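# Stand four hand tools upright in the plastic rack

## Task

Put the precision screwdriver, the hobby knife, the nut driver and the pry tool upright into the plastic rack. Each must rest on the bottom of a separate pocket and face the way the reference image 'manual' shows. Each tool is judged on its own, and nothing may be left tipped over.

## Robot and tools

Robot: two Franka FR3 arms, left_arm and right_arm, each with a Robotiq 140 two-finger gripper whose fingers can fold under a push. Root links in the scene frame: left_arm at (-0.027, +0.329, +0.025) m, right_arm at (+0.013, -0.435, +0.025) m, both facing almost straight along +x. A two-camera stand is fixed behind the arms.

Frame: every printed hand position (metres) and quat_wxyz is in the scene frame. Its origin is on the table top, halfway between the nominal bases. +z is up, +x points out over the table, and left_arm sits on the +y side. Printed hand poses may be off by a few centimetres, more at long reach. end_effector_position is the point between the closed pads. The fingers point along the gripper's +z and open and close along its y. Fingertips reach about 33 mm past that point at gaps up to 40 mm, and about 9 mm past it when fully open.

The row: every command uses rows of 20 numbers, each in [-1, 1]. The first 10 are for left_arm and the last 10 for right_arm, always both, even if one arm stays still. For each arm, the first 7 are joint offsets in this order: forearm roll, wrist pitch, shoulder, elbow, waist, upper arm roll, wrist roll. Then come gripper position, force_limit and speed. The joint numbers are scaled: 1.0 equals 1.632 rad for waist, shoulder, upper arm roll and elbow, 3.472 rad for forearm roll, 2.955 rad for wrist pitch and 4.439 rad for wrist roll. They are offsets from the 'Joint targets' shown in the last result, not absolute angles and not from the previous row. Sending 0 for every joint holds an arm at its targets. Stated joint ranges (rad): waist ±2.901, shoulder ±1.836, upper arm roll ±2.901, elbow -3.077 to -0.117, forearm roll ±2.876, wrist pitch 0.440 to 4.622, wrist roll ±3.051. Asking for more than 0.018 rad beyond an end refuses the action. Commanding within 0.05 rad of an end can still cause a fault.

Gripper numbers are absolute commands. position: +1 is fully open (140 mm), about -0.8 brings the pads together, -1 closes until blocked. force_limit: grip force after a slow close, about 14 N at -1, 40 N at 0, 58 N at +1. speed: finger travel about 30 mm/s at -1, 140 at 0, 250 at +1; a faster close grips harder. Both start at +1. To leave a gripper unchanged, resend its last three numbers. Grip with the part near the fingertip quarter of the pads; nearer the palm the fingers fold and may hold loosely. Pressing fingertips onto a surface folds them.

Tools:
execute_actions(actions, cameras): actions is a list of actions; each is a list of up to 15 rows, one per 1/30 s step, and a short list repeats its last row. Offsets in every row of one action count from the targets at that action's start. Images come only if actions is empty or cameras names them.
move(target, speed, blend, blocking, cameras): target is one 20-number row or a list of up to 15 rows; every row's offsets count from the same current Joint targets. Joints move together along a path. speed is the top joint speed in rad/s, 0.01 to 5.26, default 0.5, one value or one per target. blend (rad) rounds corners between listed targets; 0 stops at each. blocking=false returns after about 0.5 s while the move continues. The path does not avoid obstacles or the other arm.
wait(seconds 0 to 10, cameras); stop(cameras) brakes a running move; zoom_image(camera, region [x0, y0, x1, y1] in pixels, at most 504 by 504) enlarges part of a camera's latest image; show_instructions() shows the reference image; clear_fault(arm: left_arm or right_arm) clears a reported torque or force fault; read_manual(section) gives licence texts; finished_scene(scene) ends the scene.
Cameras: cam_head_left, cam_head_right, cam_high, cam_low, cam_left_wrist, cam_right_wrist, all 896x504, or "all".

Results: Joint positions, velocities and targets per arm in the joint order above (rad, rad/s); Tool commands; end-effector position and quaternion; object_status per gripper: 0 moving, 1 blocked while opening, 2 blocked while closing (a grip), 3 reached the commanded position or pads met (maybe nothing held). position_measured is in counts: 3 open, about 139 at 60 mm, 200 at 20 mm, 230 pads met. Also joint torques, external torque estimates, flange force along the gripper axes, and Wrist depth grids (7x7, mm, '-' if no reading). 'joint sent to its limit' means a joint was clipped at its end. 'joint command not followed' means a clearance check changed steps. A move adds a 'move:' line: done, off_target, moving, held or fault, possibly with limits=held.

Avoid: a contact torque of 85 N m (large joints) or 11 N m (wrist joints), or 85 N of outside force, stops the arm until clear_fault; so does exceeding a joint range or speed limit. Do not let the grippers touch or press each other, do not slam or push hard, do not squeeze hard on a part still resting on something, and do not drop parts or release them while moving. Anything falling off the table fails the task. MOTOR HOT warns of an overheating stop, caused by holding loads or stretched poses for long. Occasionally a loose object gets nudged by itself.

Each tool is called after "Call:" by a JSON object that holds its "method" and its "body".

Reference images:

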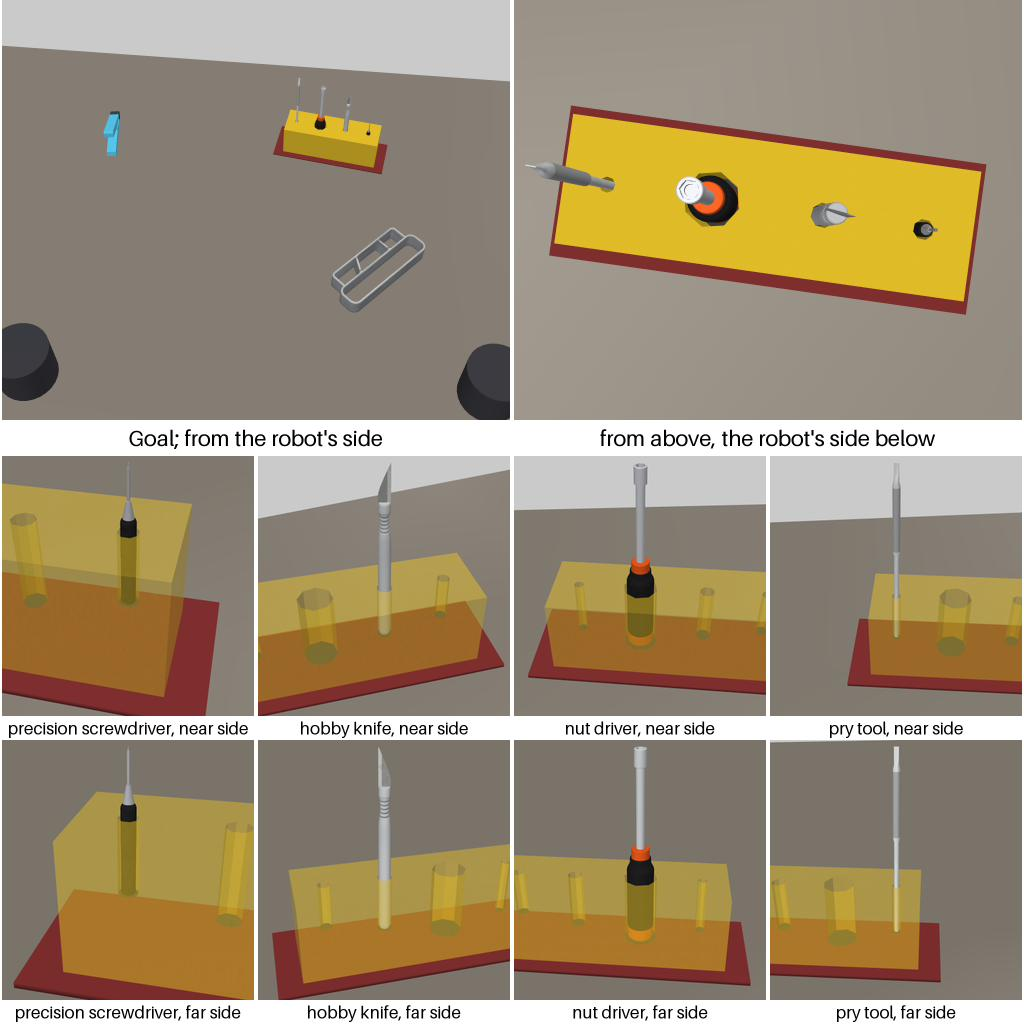

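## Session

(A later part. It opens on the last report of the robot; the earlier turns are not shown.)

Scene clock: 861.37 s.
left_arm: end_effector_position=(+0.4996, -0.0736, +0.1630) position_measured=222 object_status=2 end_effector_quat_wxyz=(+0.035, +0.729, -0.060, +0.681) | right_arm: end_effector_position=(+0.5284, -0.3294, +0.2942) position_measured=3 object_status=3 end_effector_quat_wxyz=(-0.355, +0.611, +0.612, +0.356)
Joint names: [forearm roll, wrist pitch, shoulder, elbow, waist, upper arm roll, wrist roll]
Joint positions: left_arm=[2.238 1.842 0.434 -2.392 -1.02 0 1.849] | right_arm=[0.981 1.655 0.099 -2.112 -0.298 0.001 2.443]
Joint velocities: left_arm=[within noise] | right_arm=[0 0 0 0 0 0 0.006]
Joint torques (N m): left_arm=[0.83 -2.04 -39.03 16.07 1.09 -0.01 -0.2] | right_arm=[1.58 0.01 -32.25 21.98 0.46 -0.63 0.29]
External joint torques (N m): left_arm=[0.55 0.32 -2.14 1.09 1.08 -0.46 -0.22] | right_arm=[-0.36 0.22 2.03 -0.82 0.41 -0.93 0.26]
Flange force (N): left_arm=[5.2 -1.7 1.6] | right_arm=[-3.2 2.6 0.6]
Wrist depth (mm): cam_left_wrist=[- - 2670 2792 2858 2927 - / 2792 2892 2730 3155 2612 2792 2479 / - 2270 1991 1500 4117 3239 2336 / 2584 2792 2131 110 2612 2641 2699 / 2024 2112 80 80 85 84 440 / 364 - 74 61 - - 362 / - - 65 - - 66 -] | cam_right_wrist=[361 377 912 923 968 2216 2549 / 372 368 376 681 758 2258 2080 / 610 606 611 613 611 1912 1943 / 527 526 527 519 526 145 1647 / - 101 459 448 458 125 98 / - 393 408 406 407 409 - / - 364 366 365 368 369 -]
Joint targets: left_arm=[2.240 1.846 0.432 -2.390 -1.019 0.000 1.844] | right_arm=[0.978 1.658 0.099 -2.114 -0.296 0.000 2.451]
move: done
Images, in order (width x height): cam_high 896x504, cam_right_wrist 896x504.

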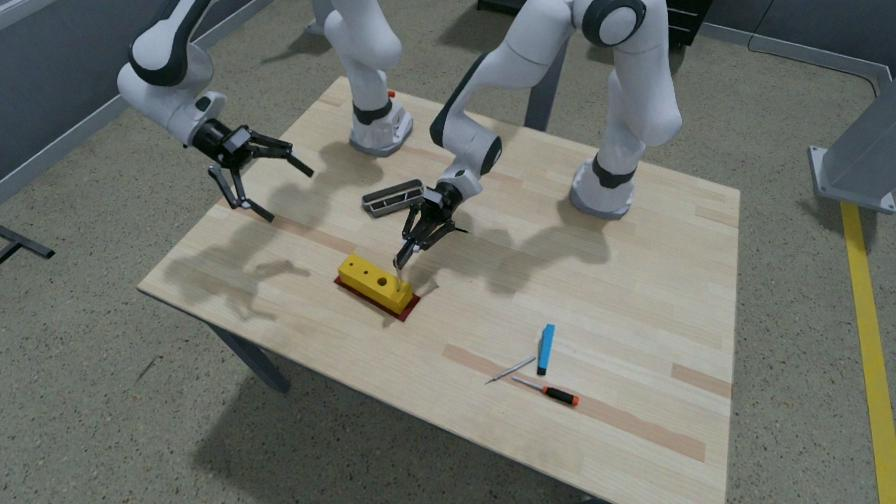

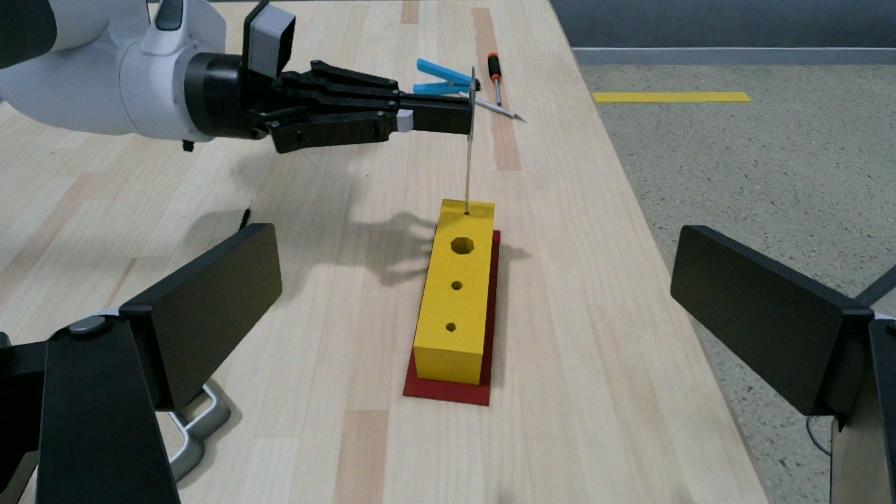

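Call:
{"method": "zoom_image", "body": {"camera": "cam_right_wrist", "region": [446, 190, 490, 234]}}

Call:
{"method": "zoom_image", "body": {"camera": "cam_high", "region": [376, 260, 416, 300]}}

Scaled by 11.455.

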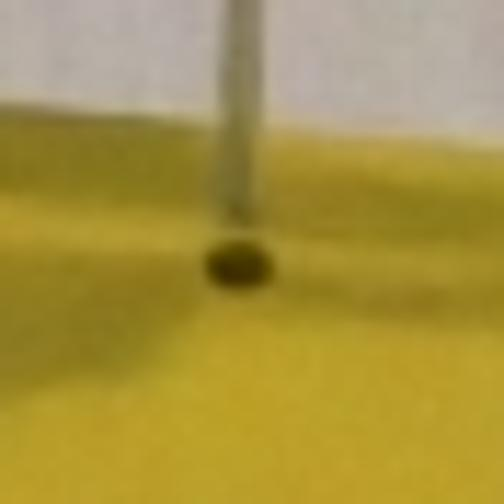

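Scaled by 12.600.

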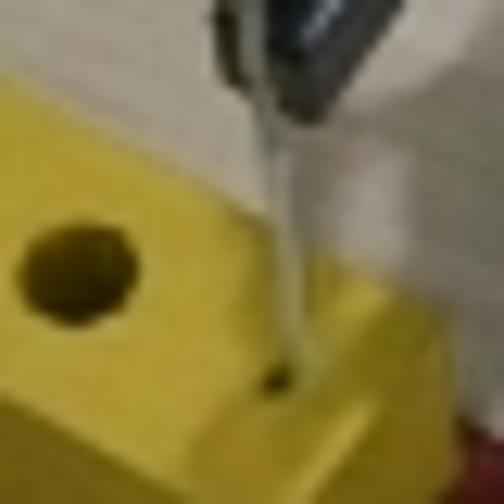

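Call:
{"method": "move", "body": {"target": [-0.0021, 0.00115, 0.00325, 0.0081, -0.0034, 0, 0.0017, -1, -1, -1, 0, 0, 0, 0, 0, 0, 0, 1, 1, 1], "speed": 0.05, "cameras": ["cam_high", "cam_right_wrist"]}}

Call:
{"method": "zoom_image", "body": {"camera": "cam_right_wrist", "region": [446, 190, 490, 234]}}

Call:
{"method": "zoom_image", "body": {"camera": "cam_high", "region": [376, 260, 416, 300]}}

Scene clock: 883.47 s.
left_arm: end_effector_position=(+0.5012, -0.0796, +0.1671) position_measured=222 object_status=2 end_effector_quat_wxyz=(+0.039, +0.727, -0.057, +0.683) | right_arm: end_effector_position=(+0.5285, -0.3294, +0.2942) position_measured=3 object_status=3 end_effector_quat_wxyz=(-0.355, +0.611, +0.611, +0.356)
Joint names: [forearm roll, wrist pitch, shoulder, elbow, waist, upper arm roll, wrist roll]
Joint positions: left_arm=[2.236 1.845 0.434 -2.379 -1.023 0 1.849] | right_arm=[0.981 1.655 0.099 -2.112 -0.298 0.001 2.445]
Joint torques (N m): left_arm=[-0.04 -1.99 -38.39 16.34 -0.14 0.02 -0.01] | right_arm=[1.58 0.02 -32.3 21.99 0.47 -0.58 0.22]
External joint torques (N m): left_arm=[-0.33 0.38 -1.22 1.13 -0.08 -0.37 -0.04] | right_arm=[-0.36 0.23 1.78 -0.7 0.47 -0.83 0.19]
Flange force (N): left_arm=[2.9 1.9 0.5] | right_arm=[-2.9 2.3 0.6]
Wrist depth (mm): cam_left_wrist=[2927 2730 2429 2825 3374 2730 - / 1975 2825 2531 1869 2670 3075 - / 2999 - 1620 1455 - 2792 - / 2612 2792 2169 110 2641 2825 2892 / 2024 2059 80 80 85 80 461 / 366 - 74 61 - - 373 / - - 65 - - 66 -] | cam_right_wrist=[357 372 919 912 898 - 2470 / 370 366 372 677 736 2280 2258 / 621 613 613 611 614 1928 1943 / 522 532 521 504 526 145 1613 / - 101 460 438 457 125 99 / - 391 408 405 408 408 - / - 362 367 369 367 365 -]
Joint targets: left_arm=[2.233 1.849 0.437 -2.377 -1.025 0.000 1.851] | right_arm=[0.978 1.658 0.099 -2.114 -0.296 0.000 2.451]
move: done
Images, in order (width x height): cam_high 896x504, cam_right_wrist 896x504.

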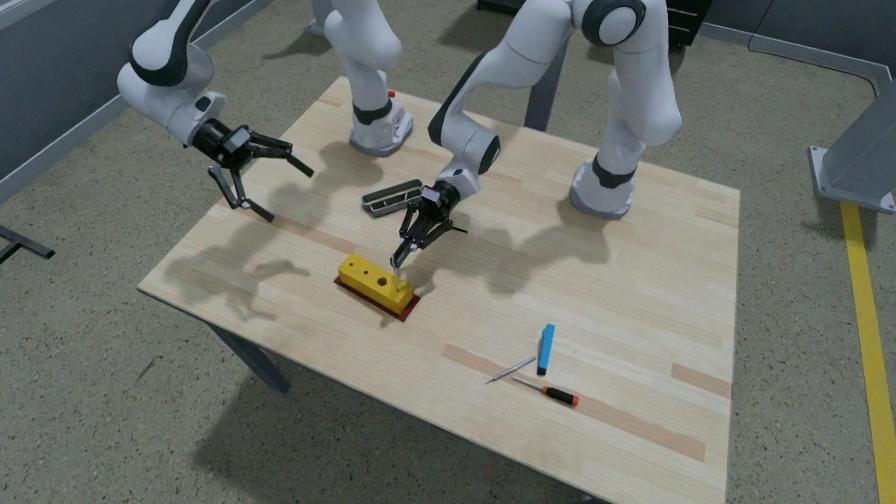

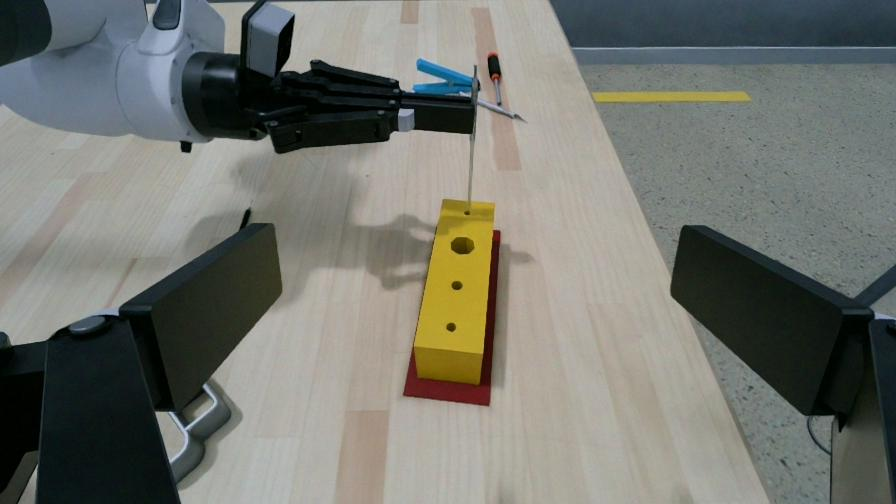

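Scaled by 11.455.

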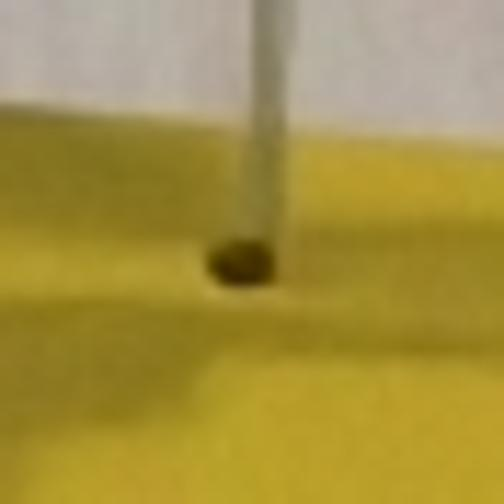

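Scaled by 12.600.

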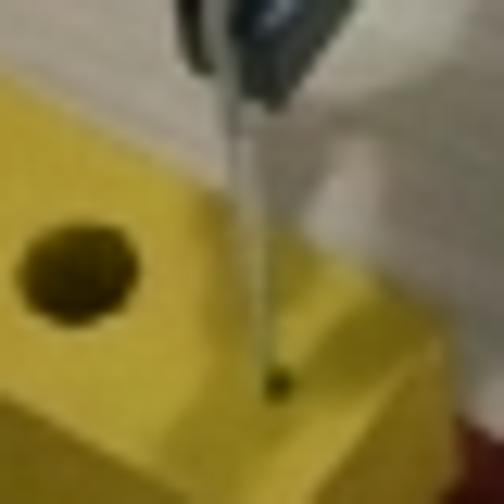

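Call:
{"method": "move", "body": {"target": [0, -0.00115, -0.0064, -0.008, -0.0009, 0, -0.0009, -1, -1, -1, 0, 0, 0, 0, 0, 0, 0, 1, 1, 1], "speed": 0.05, "cameras": ["cam_high", "cam_right_wrist"]}}

Call:
{"method": "zoom_image", "body": {"camera": "cam_right_wrist", "region": [446, 190, 490, 234]}}

Call:
{"method": "zoom_image", "body": {"camera": "cam_high", "region": [376, 260, 416, 300]}}

Scene clock: 908.87 s.
left_arm: end_effector_position=(+0.4989, -0.0776, +0.1662) position_measured=222 object_status=2 end_effector_quat_wxyz=(+0.039, +0.728, -0.059, +0.682) | right_arm: end_effector_position=(+0.5285, -0.3294, +0.2942) position_measured=3 object_status=3 end_effector_quat_wxyz=(-0.355, +0.611, +0.611, +0.356)
Joint names: [forearm roll, wrist pitch, shoulder, elbow, waist, upper arm roll, wrist roll]
Joint positions: left_arm=[2.236 1.846 0.429 -2.388 -1.025 0 1.849] | right_arm=[0.981 1.655 0.099 -2.112 -0.298 0.001 2.445]
Joint torques (N m): left_arm=[-0.11 -2.34 -39.45 15.49 -0.17 0.02 -0.01] | right_arm=[1.56 0.02 -32.27 21.99 0.45 -0.57 0.22]
External joint torques (N m): left_arm=[-0.38 0.02 -2.61 0.41 -0.22 -0.45 -0.04] | right_arm=[-0.37 0.24 1.84 -0.7 0.38 -0.89 0.2]
Flange force (N): left_arm=[6.8 -1.3 -3.6] | right_arm=[-3.0 2.4 0.5]
Wrist depth (mm): cam_left_wrist=[- 2761 3155 2382 3283 2892 - / - 2927 2858 1641 2892 3328 - / - 3374 1557 1372 2963 - - / 2531 2670 2094 110 2858 2792 2641 / 2008 2059 80 80 85 84 452 / 364 - 74 61 - - 366 / - - 65 - - 66 -] | cam_right_wrist=[357 376 926 923 964 2395 2371 / 371 366 375 685 755 2237 2324 / 621 613 617 610 614 1912 1912 / 529 128 528 512 525 145 1613 / - 101 459 438 459 125 98 / - 390 404 399 409 407 - / - 364 368 369 367 366 -]
Joint targets: left_arm=[2.233 1.846 0.427 -2.390 -1.026 0.000 1.847] | right_arm=[0.978 1.658 0.099 -2.114 -0.296 0.000 2.451]
move: done
Images, in order (width x height): cam_high 896x504, cam_right_wrist 896x504.

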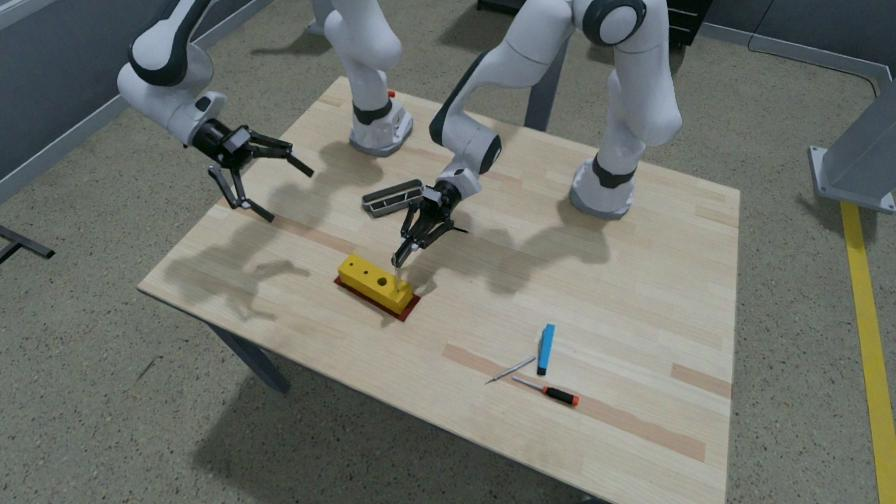

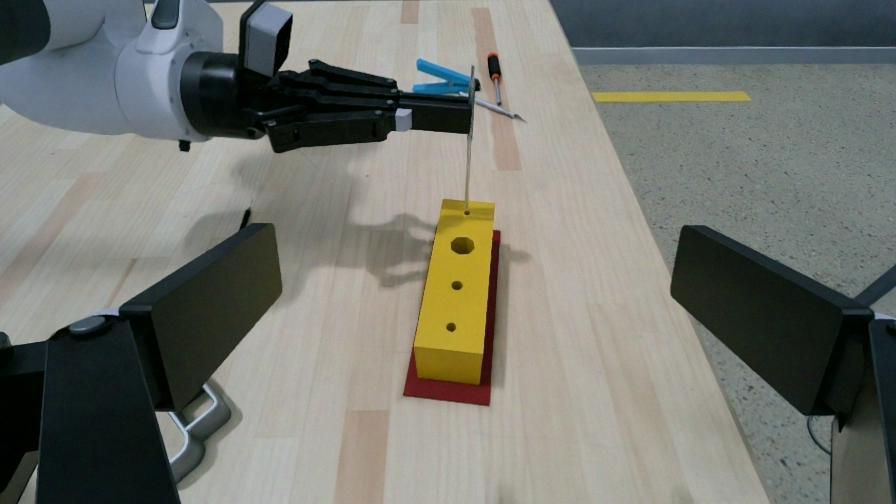

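Scaled by 11.455.

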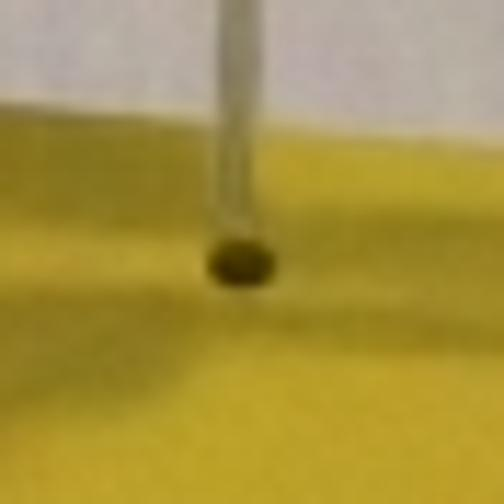

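Scaled by 12.600.

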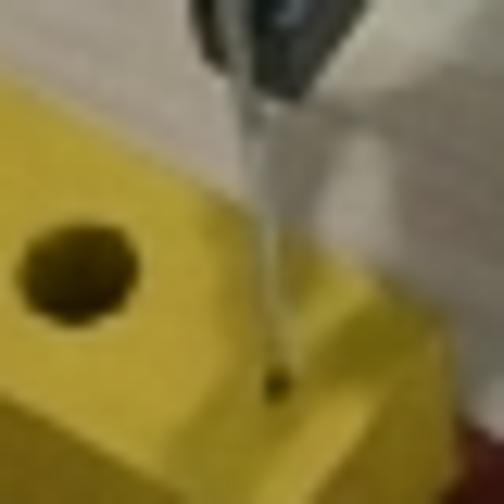

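Call:
{"method": "move", "body": {"target": [0.003, -0.0038, 0.0208, 0.0089, 0.0021, 0, -0.0036, -1, -1, -1, 0, 0, 0, 0, 0, 0, 0, 1, 1, 1], "speed": 0.04, "cameras": ["cam_high", "cam_right_wrist"]}}

Call:
{"method": "zoom_image", "body": {"camera": "cam_right_wrist", "region": [446, 190, 490, 234]}}

Call:
{"method": "zoom_image", "body": {"camera": "cam_high", "region": [376, 260, 416, 300]}}

Scene clock: 933.27 s.
left_arm: end_effector_position=(+0.4993, -0.0777, +0.1551) position_measured=222 object_status=2 end_effector_quat_wxyz=(+0.038, +0.730, -0.061, +0.680) | right_arm: end_effector_position=(+0.5285, -0.3294, +0.2942) position_measured=3 object_status=3 end_effector_quat_wxyz=(-0.355, +0.611, +0.611, +0.356)
Joint names: [forearm roll, wrist pitch, shoulder, elbow, waist, upper arm roll, wrist roll]
Joint positions: left_arm=[2.241 1.839 0.458 -2.377 -1.024 0 1.839] | right_arm=[0.981 1.655 0.099 -2.112 -0.298 0.001 2.445]
Joint velocities: left_arm=[0 -0.002 -0.001 0.001 0 -0.001 -0.006] | right_arm=[within noise]
Joint torques (N m): left_arm=[0.8 -2.6 -38.43 15.89 0.99 0.08 -0.31] | right_arm=[1.57 0.02 -32.32 21.96 0.45 -0.6 0.2]
External joint torques (N m): left_arm=[0.52 -0.24 -1.05 1.07 1.07 -0.31 -0.33] | right_arm=[-0.37 0.23 1.75 -0.73 0.43 -0.88 0.17]
Flange force (N): left_arm=[1.3 -0.5 2.3] | right_arm=[-2.9 2.1 0.6]
Wrist depth (mm): cam_left_wrist=[3155 2405 2150 2699 2761 2382 3114 / 3075 - 2557 1577 2963 - - / - - 2041 1463 - - - / 2454 2792 2150 110 2927 2641 2584 / 1991 2024 80 80 85 84 428 / 348 - 74 61 - - 348 / - - 65 - - 66 -] | cam_right_wrist=[338 383 912 905 972 2757 2634 / 370 369 393 681 765 2302 2280 / 617 613 590 613 619 1928 1912 / 528 527 525 512 522 144 1647 / - 101 463 435 459 125 99 / - 394 409 403 409 409 - / - 361 364 369 368 366 -]
Joint targets: left_arm=[2.244 1.835 0.461 -2.375 -1.023 0.000 1.831] | right_arm=[0.978 1.658 0.099 -2.114 -0.296 0.000 2.451]
move: done
Images, in order (width x height): cam_high 896x504, cam_right_wrist 896x504.

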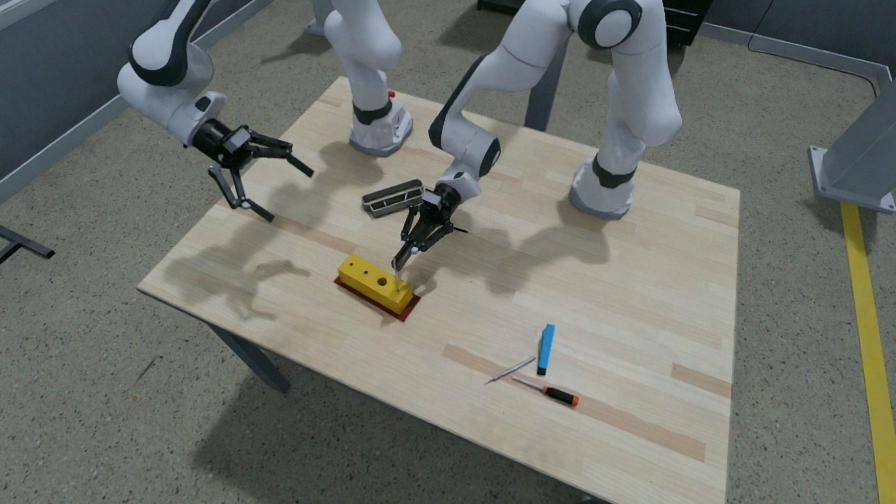

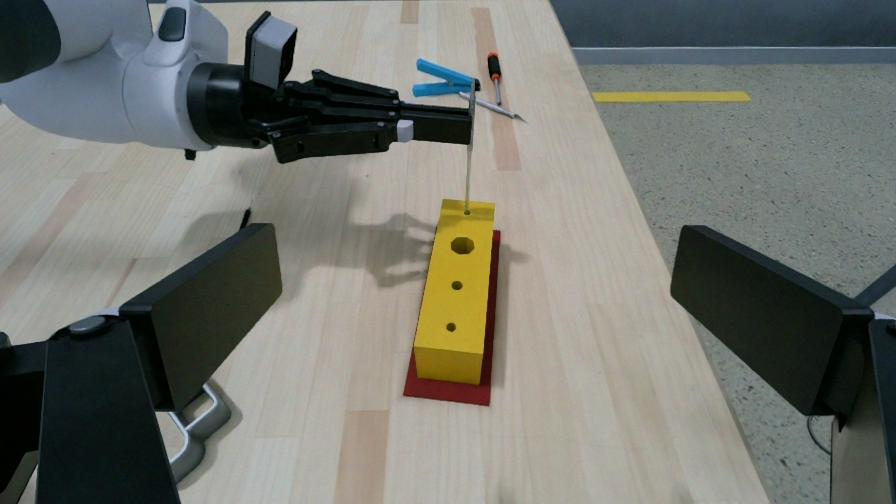

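Scaled by 11.455.

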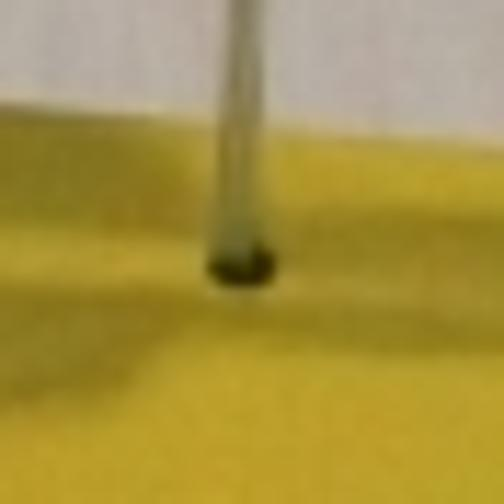

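Scaled by 12.600.

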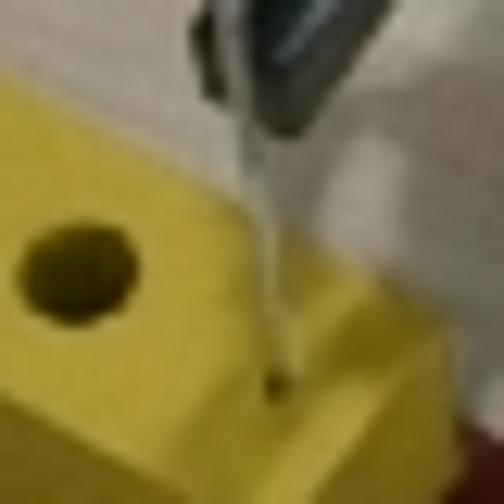

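Call:
{"method": "move", "body": {"target": [0.0009, -0.0019, 0.0091, 0.0033, 0.0006, 0, -0.0018, -1, -1, -1, 0, 0, 0, 0, 0, 0, 0, 1, 1, 1], "speed": 0.03, "cameras": ["cam_high", "cam_right_wrist"]}}

Call:
{"method": "zoom_image", "body": {"camera": "cam_right_wrist", "region": [446, 190, 490, 234]}}

Call:
{"method": "zoom_image", "body": {"camera": "cam_high", "region": [376, 260, 416, 300]}}

Scene clock: 944.10 s.
left_arm: end_effector_position=(+0.4999, -0.0773, +0.1498) position_measured=222 object_status=2 end_effector_quat_wxyz=(+0.038, +0.730, -0.061, +0.680) | right_arm: end_effector_position=(+0.5285, -0.3294, +0.2942) position_measured=3 object_status=3 end_effector_quat_wxyz=(-0.355, +0.611, +0.611, +0.356)
Joint names: [forearm roll, wrist pitch, shoulder, elbow, waist, upper arm roll, wrist roll]
Joint positions: left_arm=[2.244 1.834 0.473 -2.372 -1.023 0 1.831] | right_arm=[0.981 1.655 0.099 -2.112 -0.298 0.001 2.445]
Joint velocities: left_arm=[0 -0.001 0.001 0 0.001 0 -0.004] | right_arm=[within noise]
Joint torques (N m): left_arm=[0.76 -2.7 -38.82 15.7 1.12 0.26 -0.17] | right_arm=[1.57 0 -32.28 22.02 0.43 -0.59 0.21]
External joint torques (N m): left_arm=[0.49 -0.34 -1.18 1.06 1.19 -0.16 -0.2] | right_arm=[-0.36 0.2 1.72 -0.64 0.5 -0.77 0.18]
Flange force (N): left_arm=[1.8 -0.6 2.2] | right_arm=[-2.7 2.4 0.6]
Wrist depth (mm): cam_left_wrist=[- 2761 - 3737 2699 3572 2479 / - - 2641 1557 3155 2792 - / 3196 - 2008 1518 4262 2792 - / 2479 2641 2229 110 2699 2584 2504 / 417 2131 80 80 85 84 418 / 342 - 74 62 - - 339 / - - 65 - - 66 -] | cam_right_wrist=[337 395 926 919 2371 2419 2823 / 377 371 393 699 765 2258 2280 / 619 594 591 616 614 1943 1928 / 527 128 525 532 522 145 1682 / - 101 459 442 461 125 99 / - 392 408 407 407 408 - / - 361 368 367 367 367 -]
Joint targets: left_arm=[2.247 1.829 0.475 -2.370 -1.022 0.000 1.823] | right_arm=[0.978 1.658 0.099 -2.114 -0.296 0.000 2.451]
move: done
Images, in order (width x height): cam_high 896x504, cam_right_wrist 896x504.

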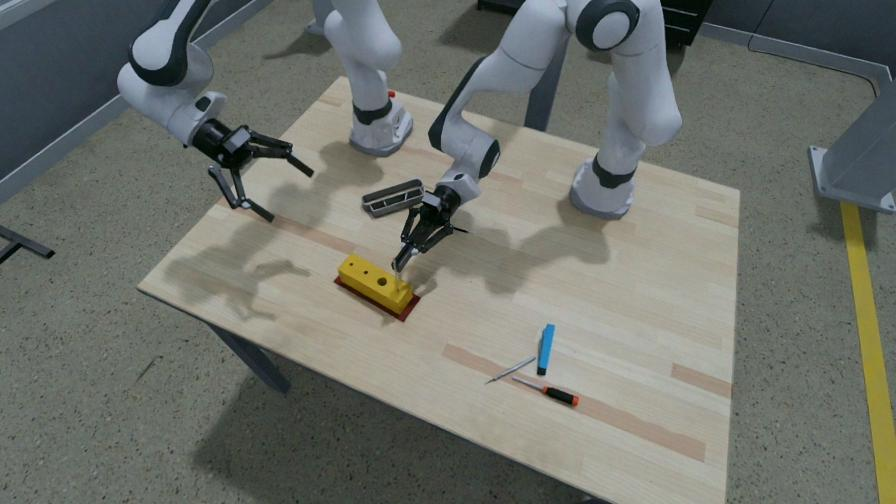

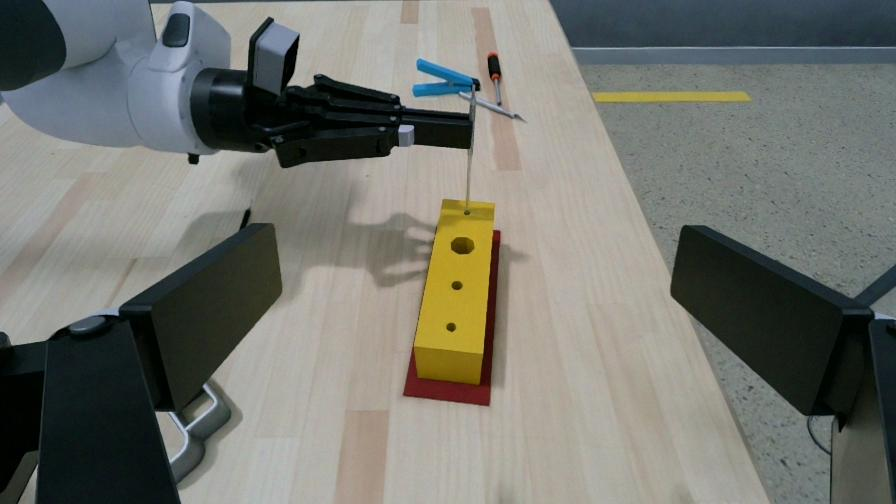

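Scaled by 11.455.

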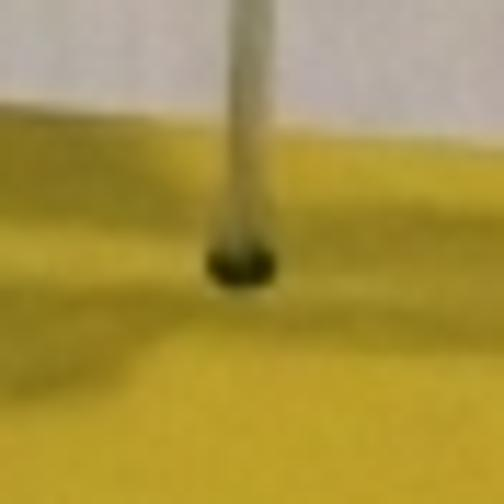

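Scaled by 12.600.

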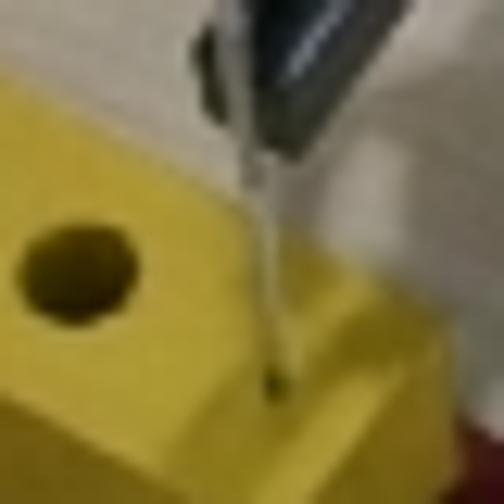

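Call:
{"method": "move", "body": {"target": [0.0011, -0.0041, 0.0175, 0.0055, 0, 0, -0.0036, -1, -1, -1, 0, 0, 0, 0, 0, 0, 0, 1, 1, 1], "speed": 0.04, "cameras": ["cam_high", "cam_right_wrist"]}}

Call:
{"method": "zoom_image", "body": {"camera": "cam_right_wrist", "region": [430, 70, 510, 234]}}

Call:
{"method": "zoom_image", "body": {"camera": "cam_high", "region": [376, 260, 416, 300]}}

Scene clock: 952.90 s.
left_arm: end_effector_position=(+0.5000, -0.0767, +0.1395) position_measured=222 object_status=2 end_effector_quat_wxyz=(+0.039, +0.730, -0.061, +0.680) | right_arm: end_effector_position=(+0.5285, -0.3294, +0.2942) position_measured=3 object_status=3 end_effector_quat_wxyz=(-0.355, +0.611, +0.611, +0.356)
Joint names: [forearm roll, wrist pitch, shoulder, elbow, waist, upper arm roll, wrist roll]
Joint positions: left_arm=[2.249 1.823 0.501 -2.362 -1.023 0 1.814] | right_arm=[0.981 1.655 0.099 -2.112 -0.298 0.001 2.445]
Joint velocities: left_arm=[0 0 0 -0.001 0 0 -0.004] | right_arm=[within noise]
Joint torques (N m): left_arm=[0.49 -2.78 -38.88 15.09 1.19 0.63 -0.06] | right_arm=[1.55 0.02 -32.25 21.97 0.46 -0.53 0.25]
External joint torques (N m): left_arm=[0.23 -0.4 -0.81 0.79 1.27 0.19 -0.09] | right_arm=[-0.38 0.22 1.82 -0.7 0.6 -0.66 0.22]
Flange force (N): left_arm=[1.1 -0.6 2.0] | right_arm=[-2.7 2.5 0.8]
Wrist depth (mm): cam_left_wrist=[- - - 3075 2892 2825 - / - 3037 2670 2927 3196 3155 2612 / - - 2041 2094 - 3239 2612 / 2382 2699 2150 110 2557 2761 2479 / 399 420 80 80 85 84 400 / 325 - 74 61 - - 328 / - - 65 - - 66 -] | cam_right_wrist=[326 405 919 919 941 2419 2470 / 384 382 413 732 760 2302 2348 / 619 590 574 596 611 1943 1976 / 526 128 526 527 525 135 1647 / - 101 460 442 459 125 98 / - 400 409 406 409 406 - / - 361 366 366 366 365 -]
Joint targets: left_arm=[2.250 1.817 0.504 -2.361 -1.022 0.000 1.807] | right_arm=[0.978 1.658 0.099 -2.114 -0.296 0.000 2.451]
move: done
Images, in order (width x height): cam_high 896x504, cam_right_wrist 896x504.

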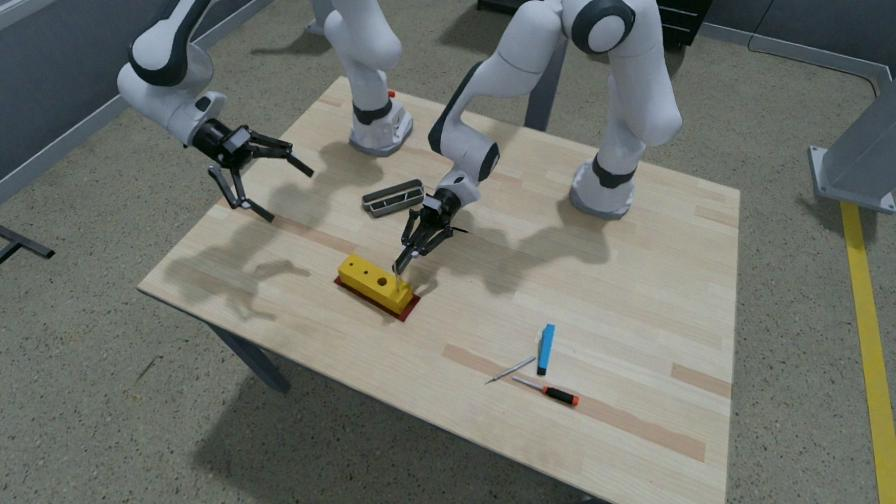

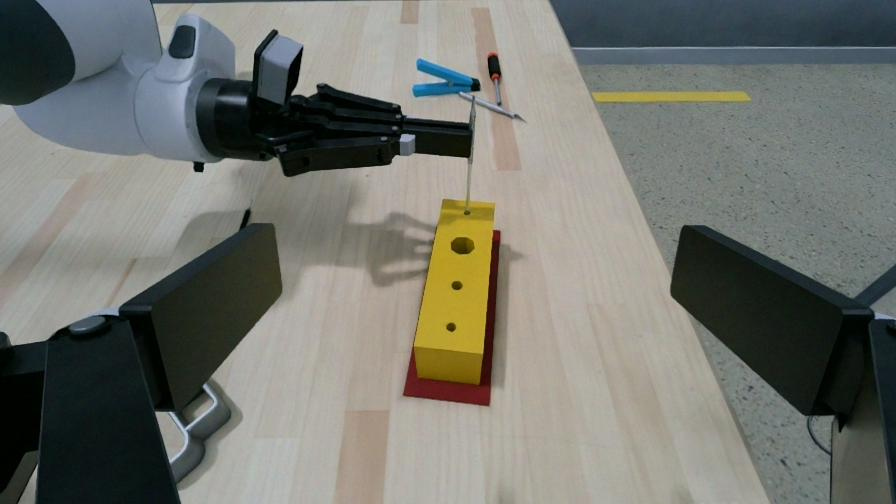

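Scaled by 3.073.

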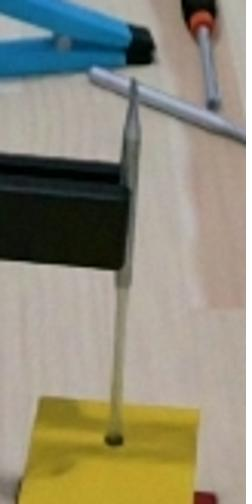

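Scaled by 12.600.

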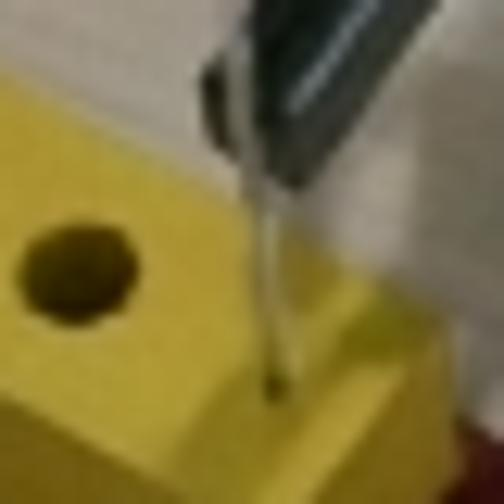

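Call:
{"method": "move", "body": {"target": [0.0024, -0.0091, 0.0385, 0.0121, 0, 0, -0.0078, -1, -1, -1, 0, 0, 0, 0, 0, 0, 0, 1, 1, 1], "speed": 0.06, "cameras": ["cam_right_wrist"]}}

Call:
{"method": "zoom_image", "body": {"camera": "cam_right_wrist", "region": [430, 70, 510, 234]}}

Scene clock: 962.83 s.
left_arm: end_effector_position=(+0.5000, -0.0732, +0.1167) position_measured=222 object_status=2 end_effector_quat_wxyz=(+0.039, +0.730, -0.062, +0.680) | right_arm: end_effector_position=(+0.5285, -0.3294, +0.2942) position_measured=3 object_status=3 end_effector_quat_wxyz=(-0.355, +0.611, +0.611, +0.356)
Joint names: [forearm roll, wrist pitch, shoulder, elbow, waist, upper arm roll, wrist roll]
Joint positions: left_arm=[2.257 1.795 0.564 -2.343 -1.023 0 1.78] | right_arm=[0.981 1.655 0.099 -2.112 -0.298 0.001 2.445]
Joint velocities: left_arm=[-0.001 -0.001 0.001 0.001 0 0.001 -0.004] | right_arm=[within noise]
Joint torques (N m): left_arm=[0.48 -2.85 -39.93 14.22 1.17 0.79 -0.24] | right_arm=[1.58 0.03 -32.28 21.96 0.42 -0.58 0.22]
External joint torques (N m): left_arm=[0.25 -0.45 -1.12 0.86 1.23 0.25 -0.27] | right_arm=[-0.36 0.25 1.85 -0.74 0.28 -0.98 0.19]
Flange force (N): left_arm=[1.6 -1.0 1.8] | right_arm=[-3.1 2.3 0.4]
Wrist depth (mm): cam_left_wrist=[- 2730 - 2584 2454 2927 - / - - 2429 1509 3196 3075 2292 / - 4499 2189 1991 2999 3239 - / 2479 2531 2169 110 2584 2670 466 / 357 379 80 80 85 84 358 / 291 - 74 64 - - 203 / - - 65 - - 66 -] | cam_right_wrist=[326 878 915 915 956 2470 3161 / 354 401 743 734 777 2280 2280 / 599 577 412 573 608 1897 1943 / 525 128 523 494 523 145 1670 / - 101 461 434 458 125 98 / - 392 410 405 409 408 - / - 365 368 368 365 368 -]
Joint targets: left_arm=[2.259 1.790 0.567 -2.341 -1.022 0.000 1.773] | right_arm=[0.978 1.658 0.099 -2.114 -0.296 0.000 2.451]
move: done
Images, in order (width x height): cam_right_wrist 896x504.

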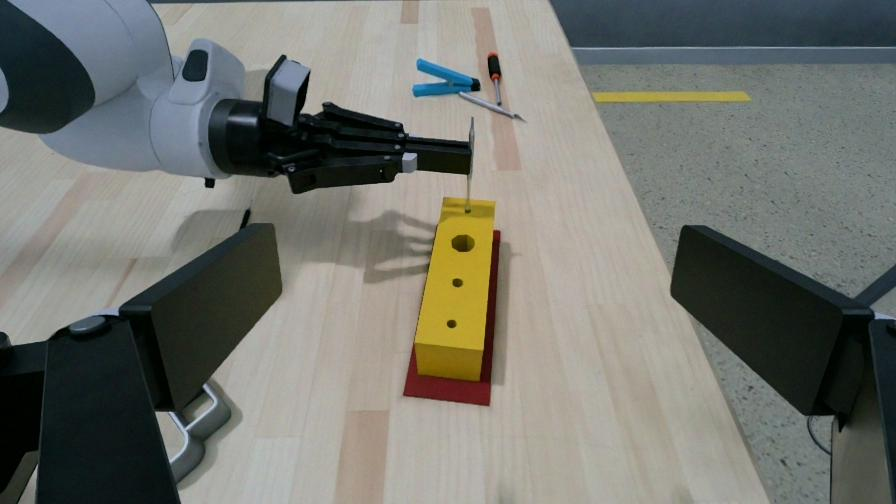

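Scaled by 3.073.

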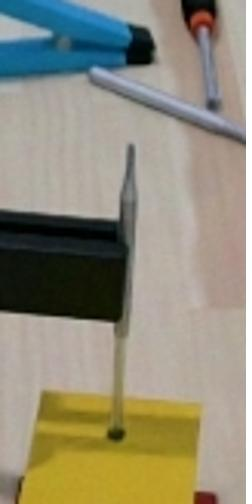

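Call:
{"method": "move", "body": {"target": [-0.0013, -0.0006, 0.0096, 0.0086, -0.0037, 0, -0.0001, -1, -1, -1, 0, 0, 0, 0, 0, 0, 0, 1, 1, 1], "speed": 0.03, "cameras": ["cam_right_wrist"]}}

Call:
{"method": "zoom_image", "body": {"camera": "cam_right_wrist", "region": [430, 70, 510, 234]}}

Scene clock: 985.13 s.
left_arm: end_effector_position=(+0.5012, -0.0764, +0.1148) position_measured=222 object_status=2 end_effector_quat_wxyz=(+0.039, +0.728, -0.061, +0.682) | right_arm: end_effector_position=(+0.5285, -0.3294, +0.2942) position_measured=3 object_status=3 end_effector_quat_wxyz=(-0.355, +0.611, +0.611, +0.356)
Joint names: [forearm roll, wrist pitch, shoulder, elbow, waist, upper arm roll, wrist roll]
Joint positions: left_arm=[2.256 1.79 0.578 -2.329 -1.026 0 1.778] | right_arm=[0.981 1.655 0.099 -2.112 -0.298 0.001 2.445]
Joint torques (N m): left_arm=[0.03 -2.17 -40.15 14.32 -0.43 0.25 -0.2] | right_arm=[1.57 0.02 -32.26 21.98 0.51 -0.59 0.23]
External joint torques (N m): left_arm=[-0.21 0.24 -1.03 0.99 -0.35 -0.3 -0.23] | right_arm=[-0.37 0.21 1.76 -0.72 0.62 -0.74 0.21]
Flange force (N): left_arm=[1.7 1.6 0.4] | right_arm=[-2.7 2.3 0.8]
Wrist depth (mm): cam_left_wrist=[- - - - 2699 - - / 3328 3374 2584 1641 2963 - - / - - 2024 1388 - 2927 2504 / 2479 2612 2150 111 2730 2670 464 / 356 378 80 80 85 84 355 / 290 - 74 64 - - 201 / - - 65 - - 66 -] | cam_right_wrist=[326 881 923 919 1031 2395 2577 / 343 400 739 736 758 2302 2302 / 596 571 409 578 605 1912 1928 / 529 128 527 509 526 145 1694 / - 101 459 464 460 125 98 / - 392 407 406 409 408 - / - 363 366 369 369 367 -]
Joint targets: left_arm=[2.254 1.788 0.583 -2.327 -1.028 0.000 1.772] | right_arm=[0.978 1.658 0.099 -2.114 -0.296 0.000 2.451]
move: done
Images, in order (width x height): cam_right_wrist 896x504.

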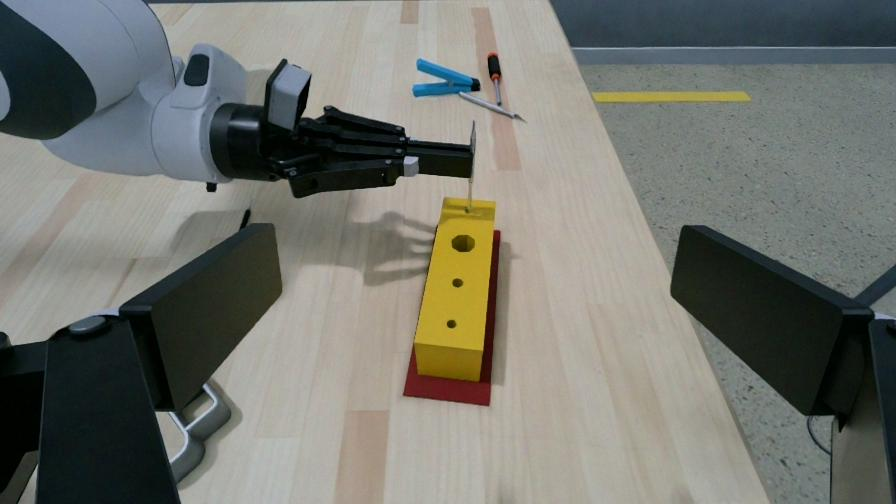

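Scaled by 3.073.

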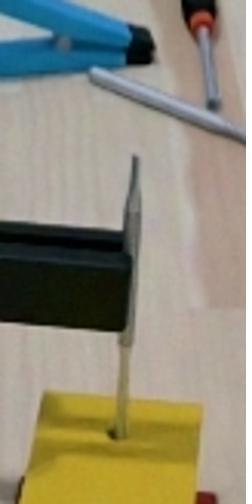

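Call:
{"method": "move", "body": {"target": [0.0004, -0.002, 0.0089, 0.0034, 0, 0, -0.0016, -1, -1, -1, 0, 0, 0, 0, 0, 0, 0, 1, 1, 1], "speed": 0.03, "cameras": ["cam_right_wrist"]}}

Call:
{"method": "zoom_image", "body": {"camera": "cam_right_wrist", "region": [430, 70, 510, 234]}}

Scene clock: 992.60 s.
left_arm: end_effector_position=(+0.5026, -0.0767, +0.1135) position_measured=222 object_status=2 end_effector_quat_wxyz=(+0.039, +0.725, -0.060, +0.685) | right_arm: end_effector_position=(+0.5285, -0.3294, +0.2942) position_measured=3 object_status=3 end_effector_quat_wxyz=(-0.355, +0.611, +0.611, +0.356)
Joint names: [forearm roll, wrist pitch, shoulder, elbow, waist, upper arm roll, wrist roll]
Joint positions: left_arm=[2.256 1.778 0.59 -2.321 -1.027 0 1.774] | right_arm=[0.981 1.655 0.099 -2.112 -0.298 0.001 2.445]
Joint velocities: left_arm=[-0.001 -0.002 0.001 -0.001 0 -0.001 -0.005] | right_arm=[within noise]
Joint torques (N m): left_arm=[0.18 -1.45 -37.75 13.14 -0.04 0.27 -0.33] | right_arm=[1.57 0.01 -32.27 21.98 0.48 -0.59 0.24]
External joint torques (N m): left_arm=[-0.06 0.98 1.57 -0.13 0.09 -0.26 -0.36] | right_arm=[-0.36 0.23 1.65 -0.62 0.41 -0.91 0.21]
Flange force (N): left_arm=[-3.7 1.3 2.3] | right_arm=[-2.7 2.2 0.4]
Wrist depth (mm): cam_left_wrist=[- - 2730 2292 2927 - - / 3196 2892 2761 1437 2963 - - / 2927 3328 1975 1380 3239 3155 - / 2531 2641 2270 110 2557 2730 465 / 357 378 80 80 85 84 358 / 289 - 74 64 - - 199 / - - 65 - - 66 -] | cam_right_wrist=[333 926 908 919 919 - - / 336 403 767 734 762 2258 2395 / 597 442 415 587 611 1928 1976 / 525 128 526 511 523 145 1670 / - 101 461 447 460 125 98 / - 391 412 405 409 406 - / - 364 367 367 366 368 -]
Joint targets: left_arm=[2.256 1.782 0.597 -2.322 -1.028 0.000 1.765] | right_arm=[0.978 1.658 0.099 -2.114 -0.296 0.000 2.451]
move: done
Images, in order (width x height): cam_right_wrist 896x504.

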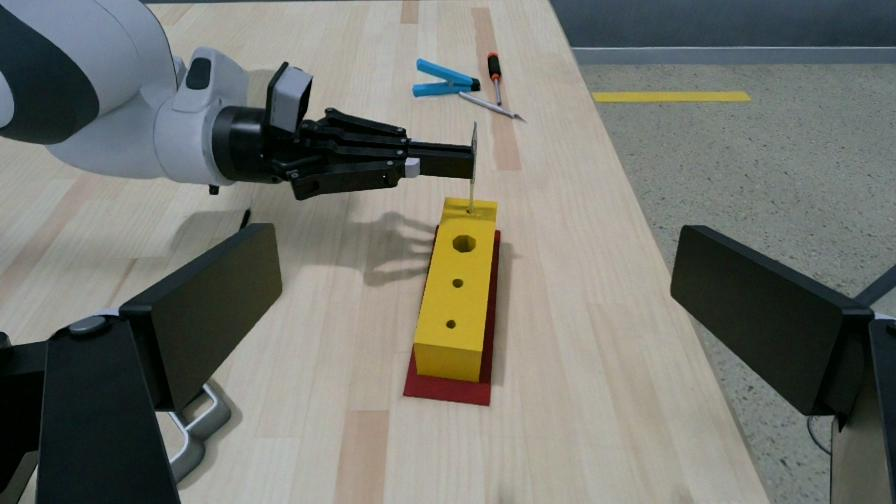

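Scaled by 3.073.

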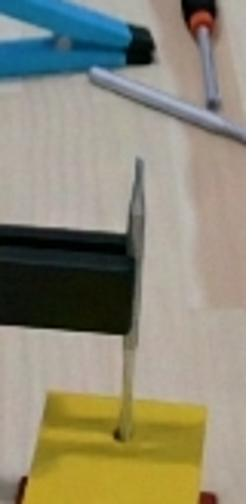

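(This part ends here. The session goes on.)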